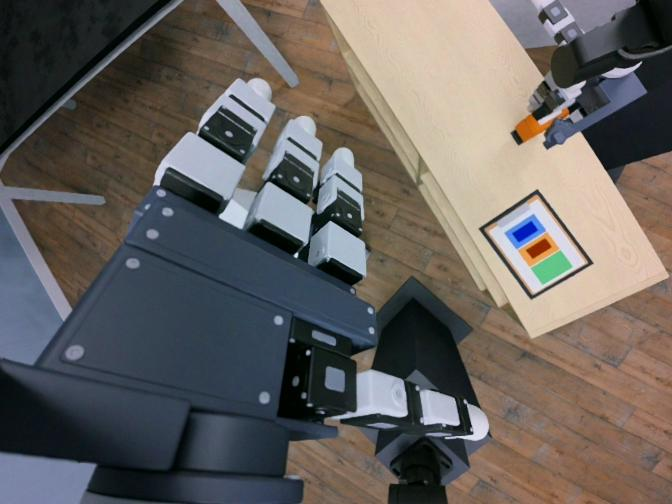

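>>> {"op": "move", "data": {"arm2": {"joints": {"joint2_rad": 1.941, "joint3_rad": 1.141, "joint4_rad": -0.766}, "min_time_s": 1.5}, "cameras": []}}

>>> {"op": "move", "data": {"arm2": {"joints": {"joint2_rad": 1.951, "joint3_rad": 1.138, "joint4_rad": -0.753}, "min_time_s": 1.0}, "cameras": ["arm3_cam_wrist", "arm2_cam_wrist"]}}

Scene clock: 142.40 s.
Joint torques (N m): arm1=[-0.67 2.2 9.55 2.21 0.03 -0.18] | arm2=[-0.44 -13.74 5.5 0.65 0.04 -0.08] | arm3=[0.26 -13.27 16.96 2.55 0.03 -0.16]
Motor temperatures (°C): arm1=[24 26 34 24 24 26] | arm2=[27 27 32 27 24 23] | arm3=[26 27 44 24 24 24]
Heat: arm1: hottest joint3_rad 34 °C; arm2: hottest joint3_rad 32 °C; arm3: hottest joint3_rad 44 °C.
move: arm2 done
Joint velocities: within noise
arm1.joint_positions: joint1_rad=+0.489 joint2_rad=+0.629 joint3_rad=+1.427 joint4_rad=-1.426 joint5_rad=-0.106 joint6_rad=+1.194 hand_index_mcp=+0.754 hand_index_abd=+0.080 hand_index_pip=+0.577 hand_index_dip=+0.696 hand_middle_mcp=-0.881 hand_middle_abd=+0.001 hand_middle_pip=-0.298 hand_middle_dip=+0.696 hand_ring_mcp=+0.754 hand_ring_abd=-0.068 hand_ring_pip=+0.577 hand_ring_dip=+0.696 hand_thumb_cmc=+0.714 hand_thumb_axl=+0.677 hand_thumb_mcp=+0.225 hand_thumb_ipl=+0.168 hand_current_limit=+0.700 hand_speed=-0.880
arm1.joint_status: not commanded
arm1.hand_state: goal,goal,goal,goal,goal,goal,goal,goal,goal,goal,goal,goal,goal,goal,goal,goal
arm1.index_mcp_current_ma: 0
arm1.index_abd_current_ma: 0
arm1.index_pip_current_ma: 0
arm1.index_dip_current_ma: 0
arm1.middle_mcp_current_ma: 10
arm1.middle_abd_current_ma: 0
arm1.middle_pip_current_ma: 1
arm1.middle_dip_current_ma: 0
arm1.ring_mcp_current_ma: 0
arm1.ring_abd_current_ma: 11
arm1.ring_pip_current_ma: 0
arm1.ring_dip_current_ma: 0
arm1.thumb_cmc_current_ma: 0
arm1.thumb_axl_current_ma: 0
arm1.thumb_mcp_current_ma: 0
arm1.thumb_ipl_current_ma: 0
arm1.hand_goal_index_mcp: 0.754
arm1.hand_goal_index_abd: 0.080
arm1.hand_goal_index_pip: 0.576
arm1.hand_goal_index_dip: 0.696
arm1.hand_goal_middle_mcp: -0.890
arm1.hand_goal_middle_abd: 0.000
arm1.hand_goal_middle_pip: -0.300
arm1.hand_goal_middle_dip: 0.696
arm1.hand_goal_ring_mcp: 0.754
arm1.hand_goal_ring_abd: -0.080
arm1.hand_goal_ring_pip: 0.576
arm1.hand_goal_ring_dip: 0.696
arm1.hand_goal_thumb_cmc: 0.714
arm1.hand_goal_thumb_axl: 0.678
arm1.hand_goal_thumb_mcp: 0.226
arm1.hand_goal_thumb_ipl: 0.168
arm1.hand: x=+0.0504 y=+1.2573 z=+1.3325 quat_wxyz=(-0.155, +0.719, +0.521, +0.432) (m; scene frame)
arm1.hand_target: x=+0.0476 y=+1.2580 z=+1.3424 quat_wxyz=(-0.160, +0.712, +0.523, +0.441) (m; scene frame)
arm1.hand_status: not commanded
arm2.joint_positions: joint1_rad=+0.764 joint2_rad=+1.933 joint3_rad=+1.143 joint4_rad=-0.779 joint5_rad=+0.000 joint6_rad=-0.195 hand_index_mcp=+0.751 hand_index_abd=-0.081 hand_index_pip=+0.574 hand_index_dip=+0.696 hand_middle_mcp=-0.885 hand_middle_abd=+0.001 hand_middle_pip=-0.297 hand_middle_dip=+0.698 hand_ring_mcp=+0.750 hand_ring_abd=+0.116 hand_ring_pip=+0.574 hand_ring_dip=+0.696 hand_thumb_cmc=+0.716 hand_thumb_axl=+0.677 hand_thumb_mcp=+0.223 hand_thumb_ipl=+0.168 hand_current_limit=+0.700 hand_speed=-0.930
arm2.joint_status: all done
arm2.hand_state: goal,blocked,goal,goal,goal,goal,goal,goal,goal,blocked,goal,goal,goal,goal,goal,goal
arm2.index_mcp_current_ma: -12
arm2.index_abd_current_ma: 468
arm2.index_pip_current_ma: -7
arm2.index_dip_current_ma: -1
arm2.middle_mcp_current_ma: 20
arm2.middle_abd_current_ma: 2
arm2.middle_pip_current_ma: 10
arm2.middle_dip_current_ma: 8
arm2.ring_mcp_current_ma: -14
arm2.ring_abd_current_ma: -467
arm2.ring_pip_current_ma: -7
arm2.ring_dip_current_ma: 0
arm2.thumb_cmc_current_ma: 5
arm2.thumb_axl_current_ma: -3
arm2.thumb_mcp_current_ma: -12
arm2.thumb_ipl_current_ma: -1
arm2.hand_goal_index_mcp: 0.754
arm2.hand_goal_index_abd: -0.290
arm2.hand_goal_index_pip: 0.576
arm2.hand_goal_index_dip: 0.696
arm2.hand_goal_middle_mcp: -0.890
arm2.hand_goal_middle_abd: 0.000
arm2.hand_goal_middle_pip: -0.300
arm2.hand_goal_middle_dip: 0.696
arm2.hand_goal_ring_mcp: 0.754
arm2.hand_goal_ring_abd: 0.270
arm2.hand_goal_ring_pip: 0.576
arm2.hand_goal_ring_dip: 0.696
arm2.hand_goal_thumb_cmc: 0.714
arm2.hand_goal_thumb_axl: 0.678
arm2.hand_goal_thumb_mcp: 0.226
arm2.hand_goal_thumb_ipl: 0.168
arm2.hand: x=-0.2038 y=-0.3966 z=+0.8057 quat_wxyz=(+0.004, +0.956, -0.293, -0.002) (m; scene frame)
arm2.hand_target: x=-0.2056 y=-0.3954 z=+0.8017 quat_wxyz=(+0.005, +0.957, -0.289, -0.002) (m; scene frame)
arm2.hand_status: not commanded
arm3.joint_positions: joint1_rad=-0.649 joint2_rad=+1.340 joint3_rad=+1.579 joint4_rad=-1.005 joint5_rad=+0.001 joint6_rad=+1.052 hand_index_mcp=+0.755 hand_index_abd=+0.000 hand_index_pip=+0.577 hand_index_dip=+0.696 hand_middle_mcp=+0.755 hand_middle_abd=+0.000 hand_middle_pip=+0.577 hand_middle_dip=+0.696 hand_ring_mcp=+0.755 hand_ring_abd=+0.000 hand_ring_pip=+0.577 hand_ring_dip=+0.696 hand_thumb_cmc=+0.715 hand_thumb_axl=+0.677 hand_thumb_mcp=+0.225 hand_thumb_ipl=+0.168 hand_current_limit=+0.700 hand_speed=-0.880
arm3.joint_status: not commanded
arm3.hand_state: goal,goal,goal,goal,goal,goal,goal,goal,goal,goal,goal,goal,goal,goal,goal,goal
arm3.index_mcp_current_ma: 2
arm3.index_abd_current_ma: 0
arm3.index_pip_current_ma: 1
arm3.index_dip_current_ma: 0
arm3.middle_mcp_current_ma: 2
arm3.middle_abd_current_ma: 0
arm3.middle_pip_current_ma: 1
arm3.middle_dip_current_ma: 0
arm3.ring_mcp_current_ma: 2
arm3.ring_abd_current_ma: 1
arm3.ring_pip_current_ma: 1
arm3.ring_dip_current_ma: 0
arm3.thumb_cmc_current_ma: 2
arm3.thumb_axl_current_ma: -1
arm3.thumb_mcp_current_ma: -2
arm3.thumb_ipl_current_ma: -1
arm3.hand_goal_index_mcp: 0.754
arm3.hand_goal_index_abd: 0.000
arm3.hand_goal_index_pip: 0.576
arm3.hand_goal_index_dip: 0.696
arm3.hand_goal_middle_mcp: 0.754
arm3.hand_goal_middle_abd: 0.000
arm3.hand_goal_middle_pip: 0.576
arm3.hand_goal_middle_dip: 0.696
arm3.hand_goal_ring_mcp: 0.754
arm3.hand_goal_ring_abd: 0.000
arm3.hand_goal_ring_pip: 0.576
arm3.hand_goal_ring_dip: 0.696
arm3.hand_goal_thumb_cmc: 0.714
arm3.hand_goal_thumb_axl: 0.678
arm3.hand_goal_thumb_mcp: 0.226
arm3.hand_goal_thumb_ipl: 0.168
arm3.hand: x=-0.3292 y=-0.6581 z=+1.3204 quat_wxyz=(-0.294, +0.178, +0.902, +0.261) (m; scene frame)
arm3.hand_target: x=-0.3345 y=-0.6510 z=+1.3524 quat_wxyz=(-0.317, +0.172, +0.889, +0.283) (m; scene frame)
arm3.hand_status: not commanded
pictures: none
No camera images: "cameras" was empty.

Scene clock: 143.70 s.
Joint torques (N m): arm1=[-0.5 2.14 9.54 2.21 0.02 -0.17] | arm2=[-0.44 -13.68 5.23 0.64 0.03 -0.08] | arm3=[0.21 -13.27 16.96 2.55 0.04 -0.15]
Motor temperatures (°C): arm1=[24 26 34 24 24 26] | arm2=[27 27 32 27 24 23] | arm3=[26 27 44 24 24 24]
Heat: arm1: hottest joint3_rad 34 °C; arm2: hottest joint3_rad 32 °C; arm3: hottest joint3_rad 44 °C.
move: arm2 done
Joint velocities: within noise
arm1, arm3: as last shown
arm2.joint_positions: joint1_rad=+0.764 joint2_rad=+1.943 joint3_rad=+1.143 joint4_rad=-0.765 joint5_rad=+0.000 joint6_rad=-0.195 hand_index_mcp=+0.751 hand_index_abd=-0.081 hand_index_pip=+0.574 hand_index_dip=+0.696 hand_middle_mcp=-0.885 hand_middle_abd=+0.001 hand_middle_pip=-0.297 hand_middle_dip=+0.698 hand_ring_mcp=+0.750 hand_ring_abd=+0.116 hand_ring_pip=+0.574 hand_ring_dip=+0.696 hand_thumb_cmc=+0.716 hand_thumb_axl=+0.677 hand_thumb_mcp=+0.223 hand_thumb_ipl=+0.168 hand_current_limit=+0.700 hand_speed=-0.930
arm2.joint_status: all done
arm2.hand_state: goal,blocked,goal,goal,goal,goal,goal,goal,goal,blocked,goal,goal,goal,goal,goal,goal
arm2.index_mcp_current_ma: -12
arm2.index_abd_current_ma: 467
arm2.index_pip_current_ma: -7
arm2.index_dip_current_ma: -1
arm2.middle_mcp_current_ma: 20
arm2.middle_abd_current_ma: 2
arm2.middle_pip_current_ma: 10
arm2.middle_dip_current_ma: 8
arm2.ring_mcp_current_ma: -14
arm2.ring_abd_current_ma: -467
arm2.ring_pip_current_ma: -7
arm2.ring_dip_current_ma: 0
arm2.thumb_cmc_current_ma: 5
arm2.thumb_axl_current_ma: -3
arm2.thumb_mcp_current_ma: -12
arm2.thumb_ipl_current_ma: -1
arm2.hand_goal_index_mcp: 0.754
arm2.hand_goal_index_abd: -0.290
arm2.hand_goal_index_pip: 0.576
arm2.hand_goal_index_dip: 0.696
arm2.hand_goal_middle_mcp: -0.890
arm2.hand_goal_middle_abd: 0.000
arm2.hand_goal_middle_pip: -0.300
arm2.hand_goal_middle_dip: 0.696
arm2.hand_goal_ring_mcp: 0.754
arm2.hand_goal_ring_abd: 0.270
arm2.hand_goal_ring_pip: 0.576
arm2.hand_goal_ring_dip: 0.696
arm2.hand_goal_thumb_cmc: 0.714
arm2.hand_goal_thumb_axl: 0.678
arm2.hand_goal_thumb_mcp: 0.226
arm2.hand_goal_thumb_ipl: 0.168
arm2.hand: x=-0.2049 y=-0.3977 z=+0.8018 quat_wxyz=(+0.005, +0.956, -0.293, -0.003) (m; scene frame)
arm2.hand_target: x=-0.2054 y=-0.3953 z=+0.7963 quat_wxyz=(+0.005, +0.957, -0.289, -0.002) (m; scene frame)
arm2.hand_status: not commanded
pictures: arm2_cam_wrist, arm3_cam_wrist
Images, in order (width x height): arm2_cam_wrist 672x504, arm3_cam_wrist 672x504.

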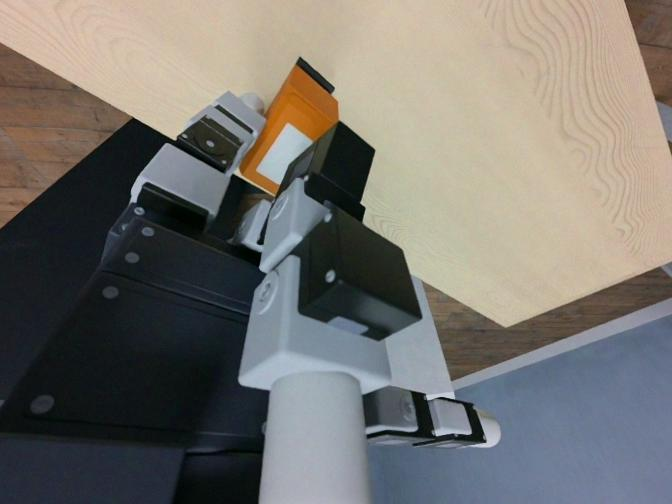

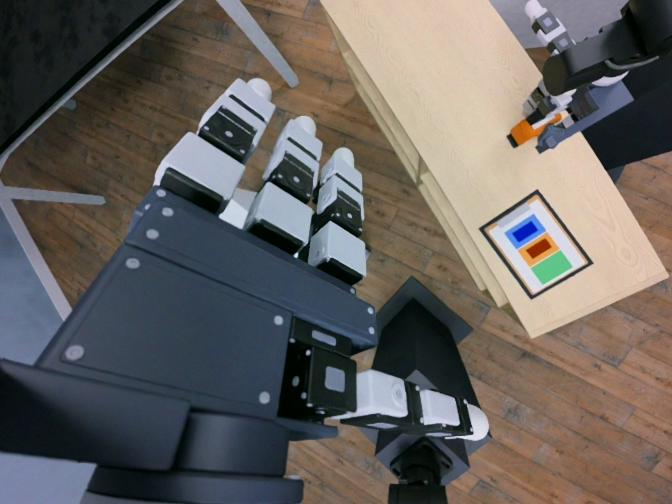

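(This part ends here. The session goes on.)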